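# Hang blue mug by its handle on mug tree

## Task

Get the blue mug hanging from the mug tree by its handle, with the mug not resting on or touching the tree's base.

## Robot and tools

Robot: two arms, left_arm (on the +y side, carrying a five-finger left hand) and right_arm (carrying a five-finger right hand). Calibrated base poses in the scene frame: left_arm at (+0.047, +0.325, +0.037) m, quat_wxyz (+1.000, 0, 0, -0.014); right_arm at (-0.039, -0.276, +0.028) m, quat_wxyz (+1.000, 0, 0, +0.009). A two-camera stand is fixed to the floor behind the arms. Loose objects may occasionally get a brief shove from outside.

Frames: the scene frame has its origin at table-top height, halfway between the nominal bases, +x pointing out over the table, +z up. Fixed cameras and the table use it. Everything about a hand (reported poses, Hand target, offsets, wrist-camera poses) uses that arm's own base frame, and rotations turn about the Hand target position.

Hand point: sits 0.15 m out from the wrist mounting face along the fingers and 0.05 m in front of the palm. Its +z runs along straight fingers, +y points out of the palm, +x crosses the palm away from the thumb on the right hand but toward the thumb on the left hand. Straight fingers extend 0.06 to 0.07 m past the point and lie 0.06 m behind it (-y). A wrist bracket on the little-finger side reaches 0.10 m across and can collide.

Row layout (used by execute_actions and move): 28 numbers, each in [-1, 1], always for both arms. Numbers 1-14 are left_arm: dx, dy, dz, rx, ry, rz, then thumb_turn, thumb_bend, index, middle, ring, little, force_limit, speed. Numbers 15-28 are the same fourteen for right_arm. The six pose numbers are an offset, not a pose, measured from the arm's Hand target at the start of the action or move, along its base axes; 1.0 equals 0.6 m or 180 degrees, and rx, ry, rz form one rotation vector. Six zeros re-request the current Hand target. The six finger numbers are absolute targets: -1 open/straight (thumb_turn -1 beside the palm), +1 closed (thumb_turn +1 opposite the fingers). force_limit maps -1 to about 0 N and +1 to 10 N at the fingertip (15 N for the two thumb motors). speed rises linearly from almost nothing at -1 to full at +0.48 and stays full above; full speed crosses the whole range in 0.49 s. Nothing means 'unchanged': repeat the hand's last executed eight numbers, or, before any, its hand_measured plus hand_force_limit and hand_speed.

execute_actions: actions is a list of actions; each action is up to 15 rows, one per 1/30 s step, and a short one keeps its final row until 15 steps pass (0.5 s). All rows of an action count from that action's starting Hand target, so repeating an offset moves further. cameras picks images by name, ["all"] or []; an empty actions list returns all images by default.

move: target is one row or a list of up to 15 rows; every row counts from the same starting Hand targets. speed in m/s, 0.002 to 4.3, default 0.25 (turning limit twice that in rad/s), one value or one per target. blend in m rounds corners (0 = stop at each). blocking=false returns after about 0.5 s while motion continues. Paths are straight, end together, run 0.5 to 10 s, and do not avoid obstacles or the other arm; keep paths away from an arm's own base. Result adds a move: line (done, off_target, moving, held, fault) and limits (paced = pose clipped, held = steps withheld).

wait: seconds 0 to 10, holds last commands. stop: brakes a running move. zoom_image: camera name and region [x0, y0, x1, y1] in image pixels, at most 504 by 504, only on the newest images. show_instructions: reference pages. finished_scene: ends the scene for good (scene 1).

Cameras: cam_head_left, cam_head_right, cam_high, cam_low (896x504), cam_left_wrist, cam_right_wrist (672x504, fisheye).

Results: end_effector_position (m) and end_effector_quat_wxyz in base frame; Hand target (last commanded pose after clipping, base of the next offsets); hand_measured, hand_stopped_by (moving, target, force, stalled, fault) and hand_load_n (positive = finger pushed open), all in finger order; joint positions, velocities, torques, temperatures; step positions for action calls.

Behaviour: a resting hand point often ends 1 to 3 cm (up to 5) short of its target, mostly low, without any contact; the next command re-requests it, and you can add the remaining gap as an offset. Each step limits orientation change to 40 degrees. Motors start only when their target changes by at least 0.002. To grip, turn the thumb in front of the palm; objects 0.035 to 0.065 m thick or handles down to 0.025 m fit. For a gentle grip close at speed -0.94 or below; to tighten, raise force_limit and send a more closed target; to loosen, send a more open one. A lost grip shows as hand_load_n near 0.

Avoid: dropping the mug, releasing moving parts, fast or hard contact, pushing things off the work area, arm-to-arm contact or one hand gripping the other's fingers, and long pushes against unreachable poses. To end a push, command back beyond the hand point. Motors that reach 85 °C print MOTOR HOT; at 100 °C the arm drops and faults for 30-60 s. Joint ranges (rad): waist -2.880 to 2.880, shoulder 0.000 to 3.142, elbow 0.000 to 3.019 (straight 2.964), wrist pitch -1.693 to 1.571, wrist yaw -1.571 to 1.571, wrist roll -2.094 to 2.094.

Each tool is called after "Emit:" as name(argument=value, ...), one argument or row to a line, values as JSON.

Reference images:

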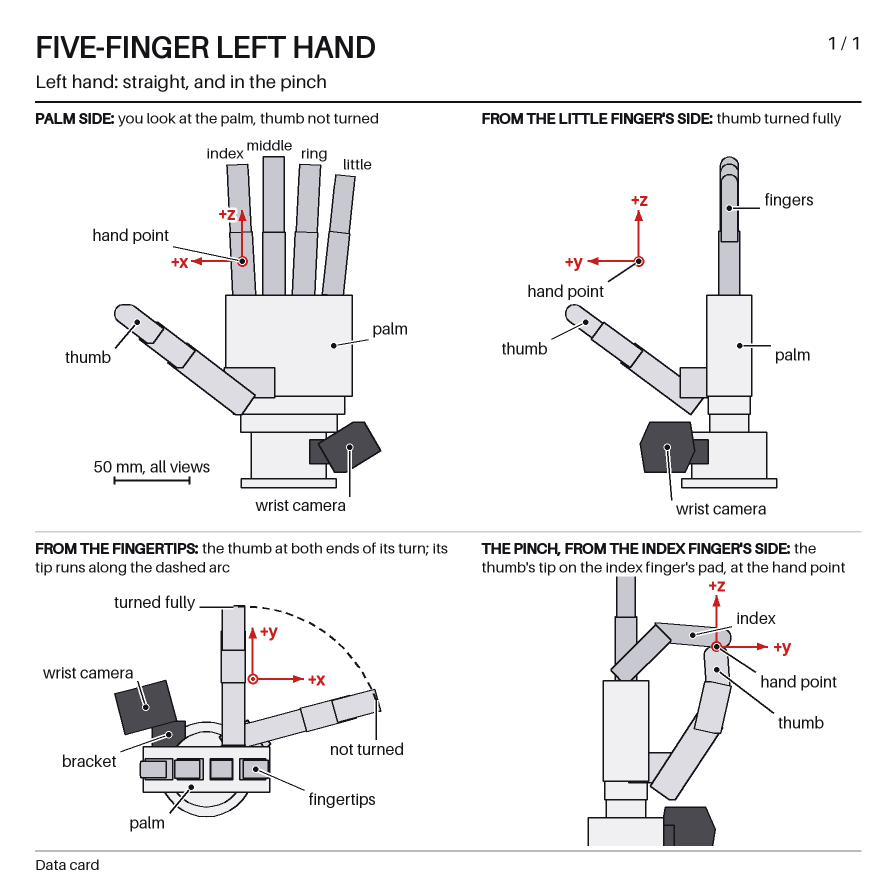

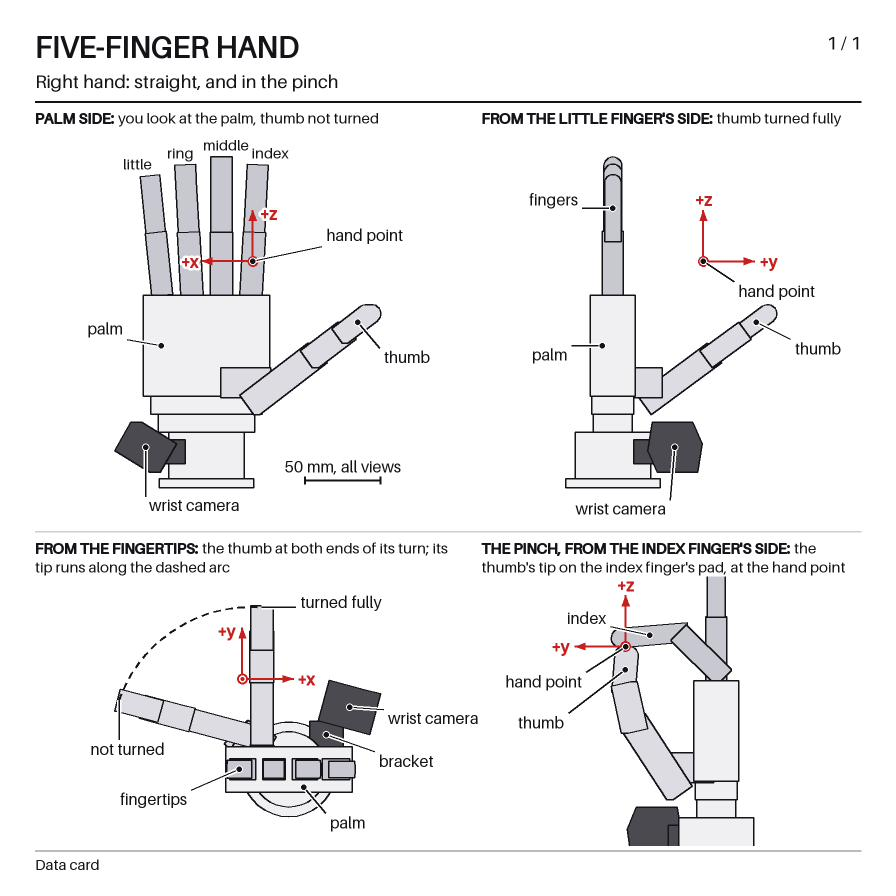

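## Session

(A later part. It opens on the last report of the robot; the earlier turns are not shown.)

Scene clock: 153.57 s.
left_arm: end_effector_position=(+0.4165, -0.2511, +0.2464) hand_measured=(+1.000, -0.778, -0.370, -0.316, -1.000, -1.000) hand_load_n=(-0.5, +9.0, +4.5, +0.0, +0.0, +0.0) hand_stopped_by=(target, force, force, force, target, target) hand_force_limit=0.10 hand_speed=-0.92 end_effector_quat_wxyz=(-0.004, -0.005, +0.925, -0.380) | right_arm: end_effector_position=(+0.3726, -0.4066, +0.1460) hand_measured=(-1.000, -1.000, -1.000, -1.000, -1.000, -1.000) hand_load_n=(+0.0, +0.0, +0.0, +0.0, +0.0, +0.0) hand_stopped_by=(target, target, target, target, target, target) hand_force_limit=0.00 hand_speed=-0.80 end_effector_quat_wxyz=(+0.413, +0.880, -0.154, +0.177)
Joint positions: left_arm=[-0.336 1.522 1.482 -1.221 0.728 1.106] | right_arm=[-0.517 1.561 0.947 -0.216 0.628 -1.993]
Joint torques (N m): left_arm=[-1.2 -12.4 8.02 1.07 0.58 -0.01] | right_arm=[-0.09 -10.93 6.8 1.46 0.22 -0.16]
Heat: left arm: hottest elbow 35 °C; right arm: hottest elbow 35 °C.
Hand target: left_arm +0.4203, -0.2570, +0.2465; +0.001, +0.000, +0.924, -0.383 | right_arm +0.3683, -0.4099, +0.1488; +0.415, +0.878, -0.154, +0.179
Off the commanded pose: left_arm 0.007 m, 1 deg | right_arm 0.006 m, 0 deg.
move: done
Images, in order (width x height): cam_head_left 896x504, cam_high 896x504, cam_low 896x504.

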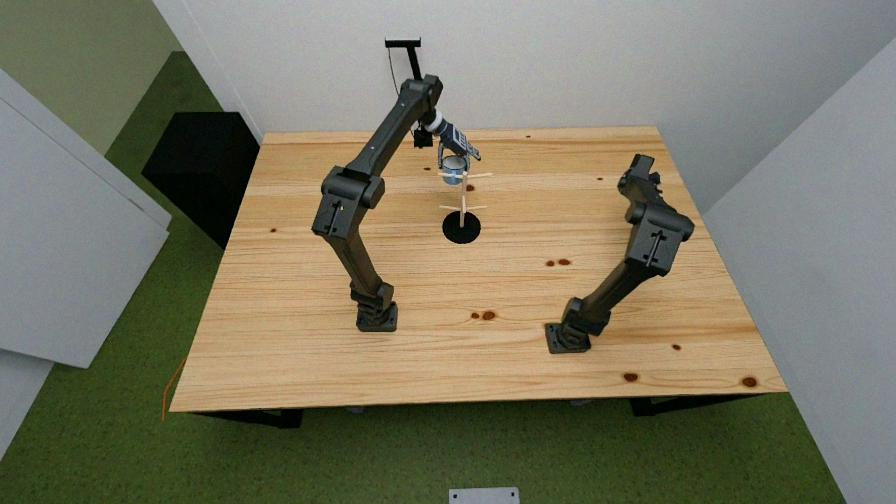

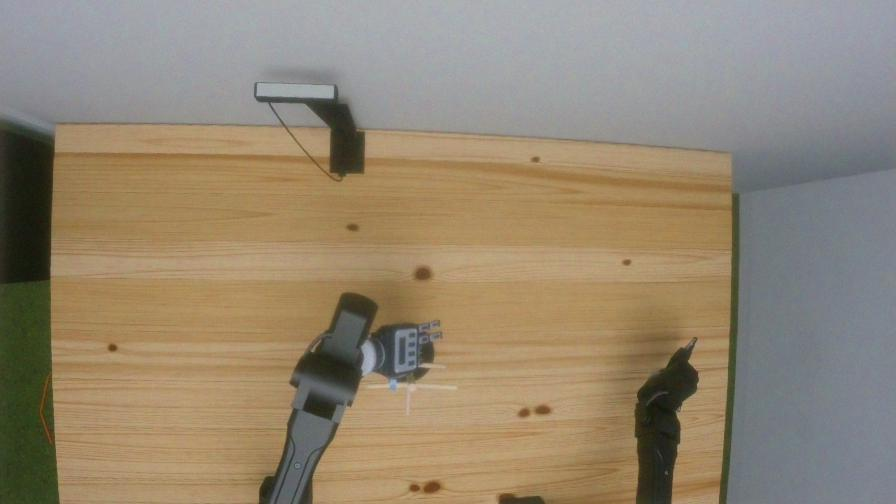

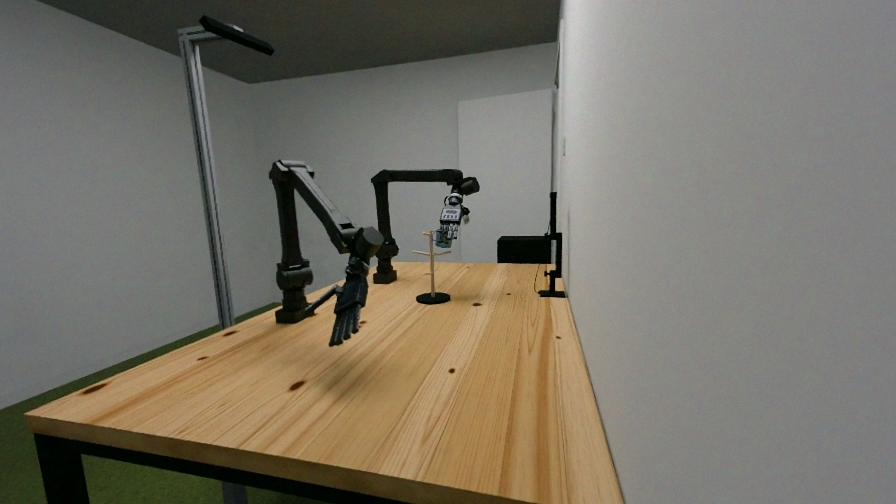

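Emit:
move(
  target=[-0.0117,0.0,-0.03,0,0,0, 1,-0.2,0.15,0.2,-1,-1,0.1,-0.92, 0,0,0,0,0,0, -1,-1,-1,-1,-1,-1,0,-0.8],
  speed=0.04,
  cameras=["cam_low","cam_head_left","cam_left_wrist"],
)

Emit:
zoom_image(
  camera="cam_low",
  region=[410, 190, 470, 250],
)

Emit:
zoom_image(
  camera="cam_head_left",
  region=[400, 120, 500, 220],
)

Scene clock: 155.63 s.
left_arm: end_effector_position=(+0.4124, -0.2519, +0.2235) hand_measured=(+1.000, -0.778, -0.370, -0.316, -1.000, -1.000) hand_load_n=(-1.0, +7.0, +4.0, +0.5, +0.0, +0.0) hand_stopped_by=(target, force, force, force, target, target) hand_force_limit=0.10 hand_speed=-0.92 end_effector_quat_wxyz=(-0.008, -0.007, +0.925, -0.379) | right_arm: end_effector_position=(+0.3726, -0.4066, +0.1460) hand_measured=(-1.000, -1.000, -1.000, -1.000, -1.000, -1.000) hand_load_n=(+0.0, +0.0, +0.0, +0.0, +0.0, +0.0) hand_stopped_by=(target, target, target, target, target, target) hand_force_limit=0.00 hand_speed=-0.80 end_effector_quat_wxyz=(+0.413, +0.880, -0.154, +0.177)
Joint positions: left_arm=[-0.34 1.522 1.422 -1.165 0.728 1.098] | right_arm=[-0.517 1.561 0.947 -0.216 0.628 -1.993]
Joint torques (N m): left_arm=[-1.14 -13.51 7.69 0.95 0.52 0.01] | right_arm=[-0.26 -11.4 6.67 1.4 0.23 -0.15]
Heat: left arm: hottest elbow 35 °C; right arm: hottest elbow 35 °C.
Hand target: left_arm +0.4133, -0.2570, +0.2284; +0.001, +0.000, +0.924, -0.383 | right_arm +0.3683, -0.4099, +0.1488; +0.415, +0.878, -0.154, +0.179
Off the commanded pose: left_arm 0.007 m, 1 deg | right_arm 0.006 m, 0 deg.
move: done
Images, in order (width x height): cam_head_left 896x504, cam_low 896x504, cam_left_wrist 672x504.

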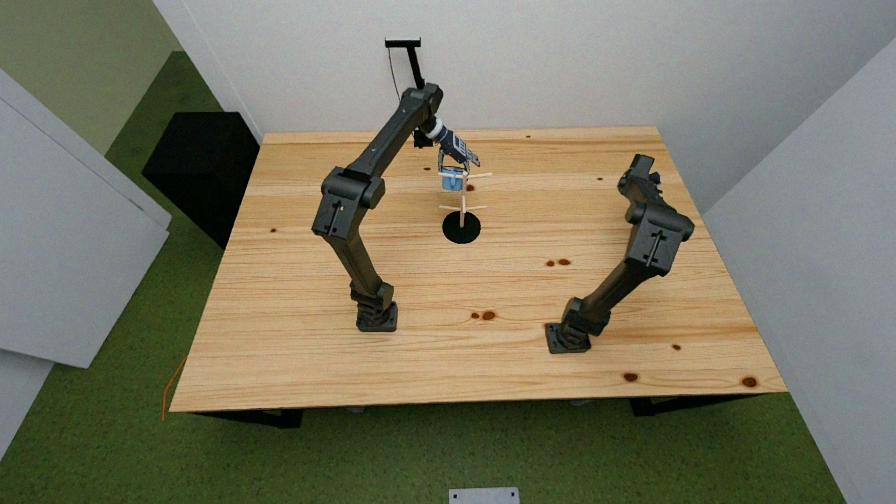

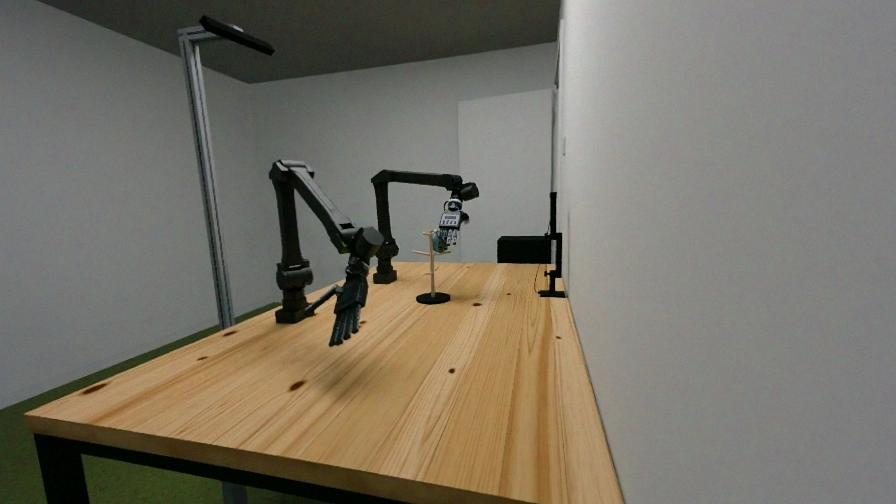

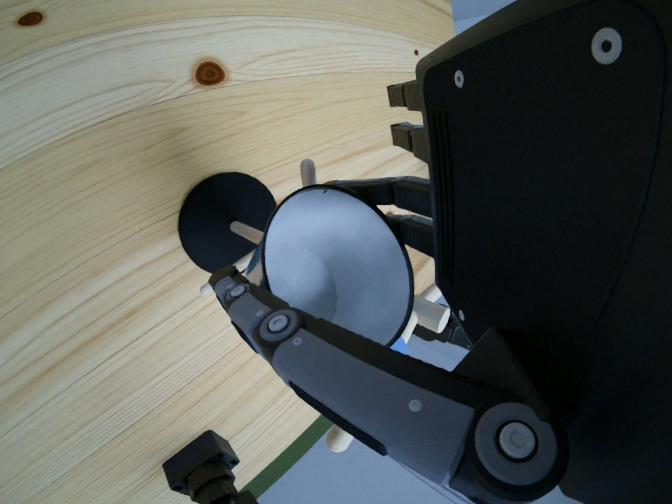

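Scaled by 8.400 from the camera's 896x504 image, which has a finer 1280x720 frame.

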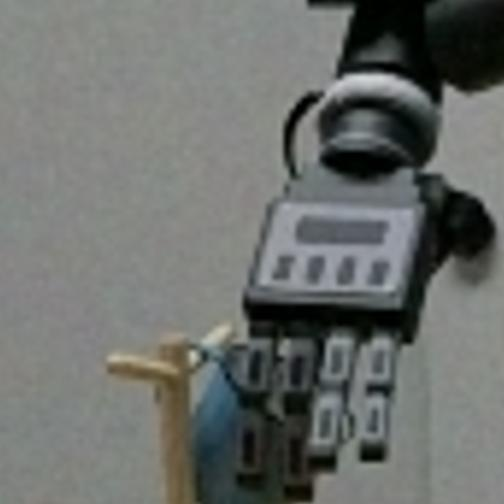

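Scaled by 5.040 from the camera's 896x504 image, which has a finer 1280x720 frame.

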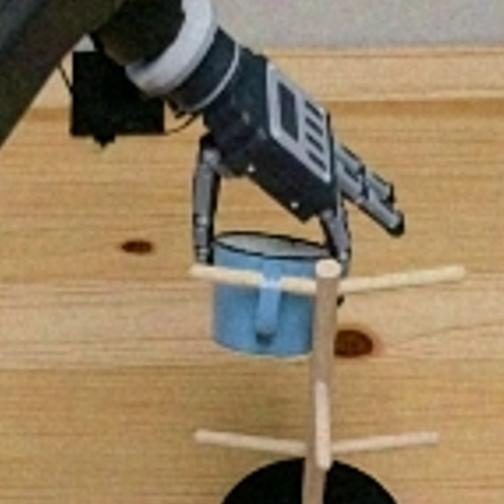

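Emit:
execute_actions(
  actions=[
    [[0,0,0,0,0,0, 1,-1,-0.75,-0.75,-1,-1,0.1,-0.92, 0,0,0,0,0,0, -1,-1,-1,-1,-1,-1,0,-0.8]],
  ],
  cameras=["cam_low","cam_left_wrist","cam_head_left"],
)

Emit:
zoom_image(
  camera="cam_low",
  region=[410, 190, 470, 250],
)

Emit:
zoom_image(
  camera="cam_head_left",
  region=[400, 120, 500, 220],
)

Scene clock: 159.97 s.
left_arm: end_effector_position=(+0.4125, -0.2521, +0.2231) hand_measured=(+1.000, -1.000, -0.750, -0.750, -1.000, -1.000) hand_load_n=(+0.0, +0.0, +0.0, +0.0, +0.0, +0.0) hand_stopped_by=(target, target, target, target, target, target) hand_force_limit=0.10 hand_speed=-0.92 end_effector_quat_wxyz=(-0.008, -0.007, +0.925, -0.379) | right_arm: end_effector_position=(+0.3726, -0.4066, +0.1460) hand_measured=(-1.000, -1.000, -1.000, -1.000, -1.000, -1.000) hand_load_n=(+0.0, +0.5, +0.0, +0.0, +0.0, +0.0) hand_stopped_by=(target, target, target, target, target, target) hand_force_limit=0.00 hand_speed=-0.80 end_effector_quat_wxyz=(+0.413, +0.880, -0.154, +0.177)
Joint positions: left_arm=[-0.34 1.522 1.421 -1.163 0.728 1.098] | right_arm=[-0.517 1.561 0.947 -0.216 0.628 -1.993]
Joint torques (N m): left_arm=[-1.03 -13.39 7.84 0.95 0.53 0] | right_arm=[-0.03 -11.22 6.74 1.47 0.22 -0.16]
Heat: left arm: hottest elbow 35 °C; right arm: hottest elbow 36 °C.
Hand target: left_arm +0.4133, -0.2571, +0.2285; +0.001, +0.000, +0.924, -0.383 | right_arm +0.3683, -0.4099, +0.1488; +0.415, +0.878, -0.154, +0.179
Off the commanded pose: left_arm 0.007 m, 1 deg | right_arm 0.006 m, 0 deg.
Step readings (end_effector_position of left_arm | right_arm):
0: (+0.4123, -0.2519, +0.2235) | (+0.3726, -0.4066, +0.1460)
1: (+0.4123, -0.2519, +0.2235) | (+0.3726, -0.4066, +0.1460)
2: (+0.4123, -0.2519, +0.2235) | (+0.3726, -0.4066, +0.1460)
4: (+0.4124, -0.2519, +0.2235) | (+0.3726, -0.4066, +0.1460)
8: (+0.4124, -0.2521, +0.2231) | (+0.3726, -0.4066, +0.1460)
15: (+0.4125, -0.2521, +0.2231) | (+0.3726, -0.4066, +0.1460)
Images, in order (width x height): cam_head_left 896x504, cam_low 896x504, cam_left_wrist 672x504.

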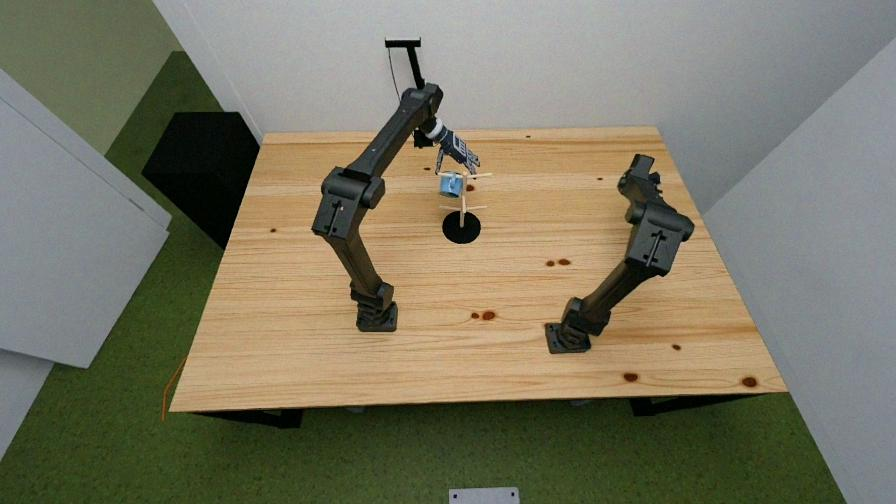

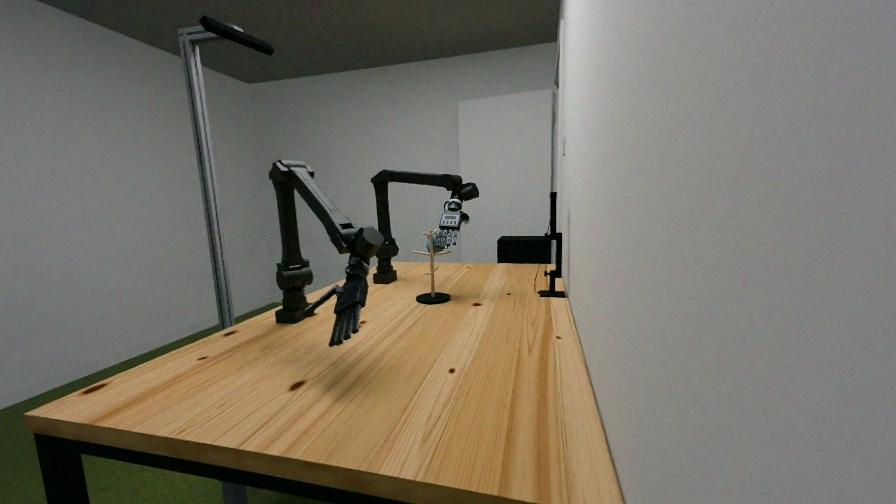

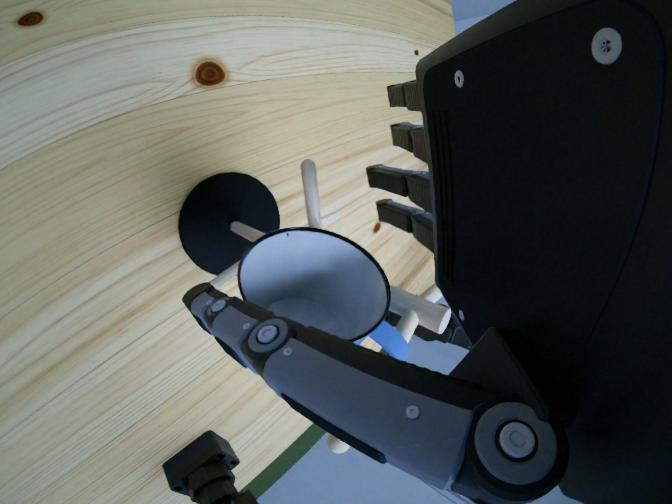

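Scaled by 8.400 from the camera's 896x504 image, which has a finer 1280x720 frame.

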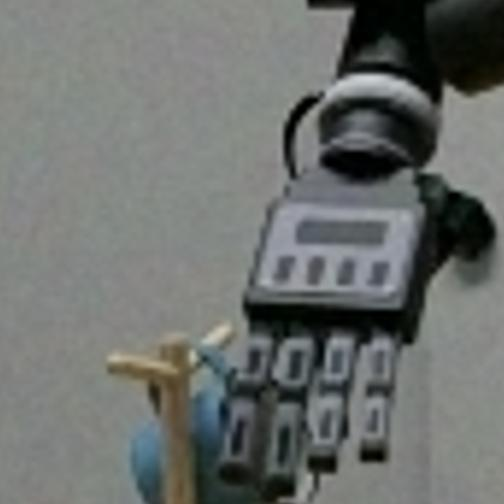

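Scaled by 5.040 from the camera's 896x504 image, which has a finer 1280x720 frame.

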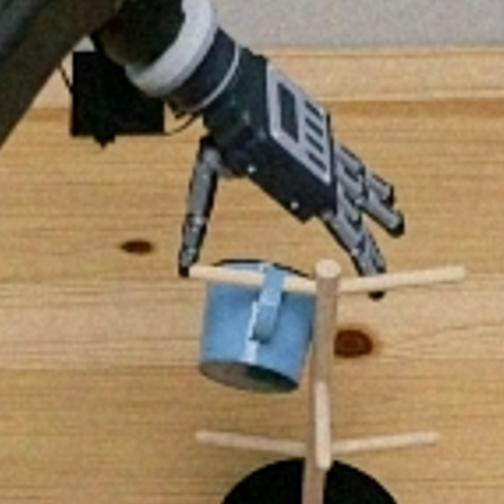

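Emit:
move(
  target=[
    [0.03,0.0,0.08,0,0,0, 1,-1,-0.75,-0.75,-1,-1,0.1,-0.92, 0,0,0,0,0,0, -1,-1,-1,-1,-1,-1,0,-0.8],
    [0.08,0.1,0.25,0,0,0, 1,-1,-0.75,-0.75,-1,-1,0.1,-0.92, 0,0,0,0,0,0, -1,-1,-1,-1,-1,-1,0,-0.8],
  ],
  speed=[0.06, 0.15],
  blend=0.03,
  cameras=["cam_low","cam_high","cam_head_left"],
)

Emit:
zoom_image(
  camera="cam_low",
  region=[400, 200, 470, 310],
)

Emit:
zoom_image(
  camera="cam_head_left",
  region=[410, 130, 510, 250],
)

Scene clock: 164.30 s.
left_arm: end_effector_position=(+0.4513, -0.1977, +0.3711) hand_measured=(+1.000, -1.000, -0.750, -0.750, -1.000, -1.000) hand_load_n=(+0.0, +0.0, +0.0, +0.0, +0.0, +0.0) hand_stopped_by=(target, target, target, target, target, target) hand_force_limit=0.10 hand_speed=-0.92 end_effector_quat_wxyz=(+0.002, -0.008, +0.924, -0.382) | right_arm: end_effector_position=(+0.3726, -0.4066, +0.1460) hand_measured=(-1.000, -1.000, -1.000, -1.000, -1.000, -1.000) hand_load_n=(+0.0, +0.0, +0.0, +0.0, +0.0, +0.0) hand_stopped_by=(target, target, target, target, target, target) hand_force_limit=0.00 hand_speed=-0.80 end_effector_quat_wxyz=(+0.413, +0.880, -0.154, +0.177)
Joint positions: left_arm=[-0.209 1.633 1.949 -1.67 0.76 1.257] | right_arm=[-0.517 1.561 0.947 -0.216 0.628 -1.993]
Joint torques (N m): left_arm=[-0.15 -12.45 10.54 -0.06 0.75 0.15] | right_arm=[-0.21 -11.28 6.61 1.42 0.24 -0.16]
Heat: left arm: hottest elbow 35 °C; right arm: hottest elbow 36 °C.
Hand target: left_arm +0.4613, -0.1971, +0.3784; +0.001, +0.000, +0.924, -0.383 | right_arm +0.3683, -0.4099, +0.1488; +0.415, +0.878, -0.154, +0.179
Off the commanded pose: left_arm 0.012 m, 1 deg | right_arm 0.006 m, 0 deg.
joint sent to its limit (left arm) — joint 4 (wrist pitch), lower limit. The joint targets still meet the commanded pose.
move: off_target (left_arm); blend cut to 0.0256 m at target 1
Images, in order (width x height): cam_head_left 896x504, cam_high 896x504, cam_low 896x504.

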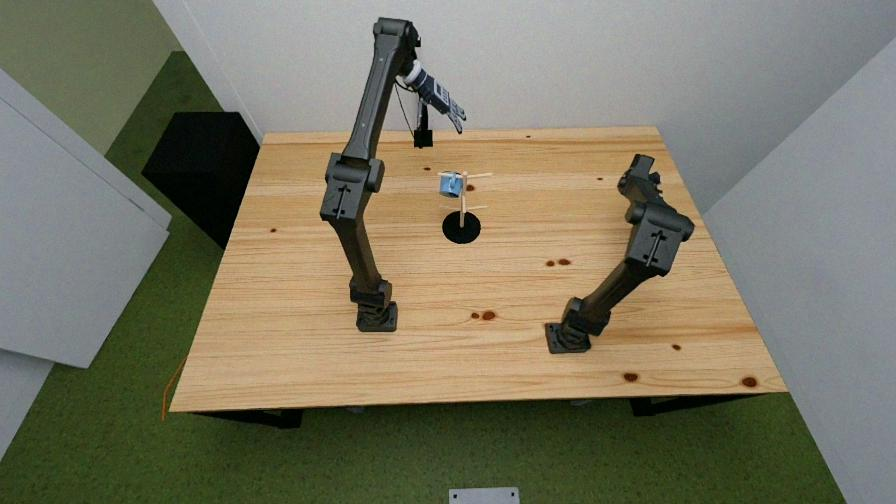

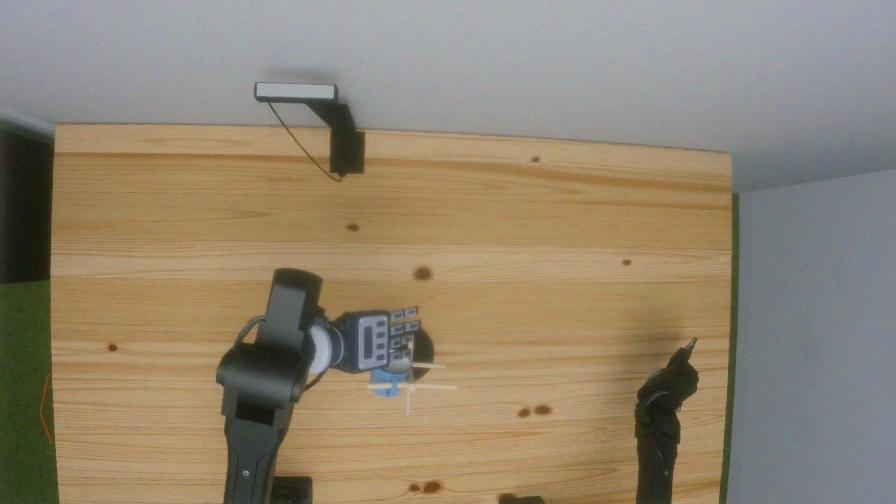

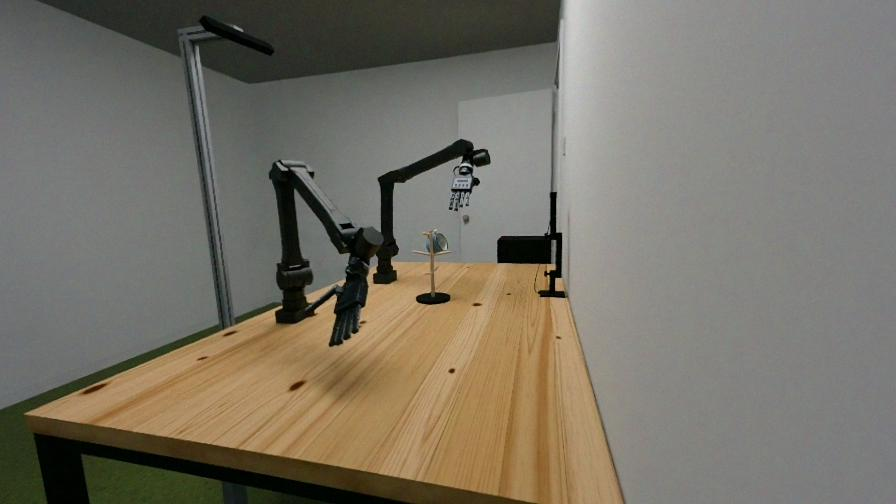

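Scaled by 4.582 from the camera's 896x504 image, which has a finer 1280x720 frame.

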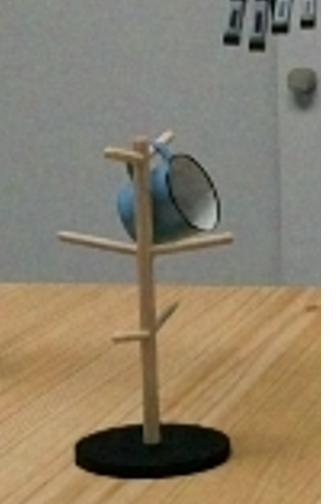

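Scaled by 4.200 from the camera's 896x504 image, which has a finer 1280x720 frame.

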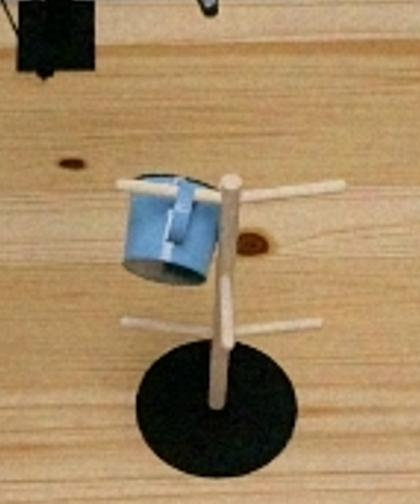

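Emit:
finished_scene(
)

The scene is finished: the task was done.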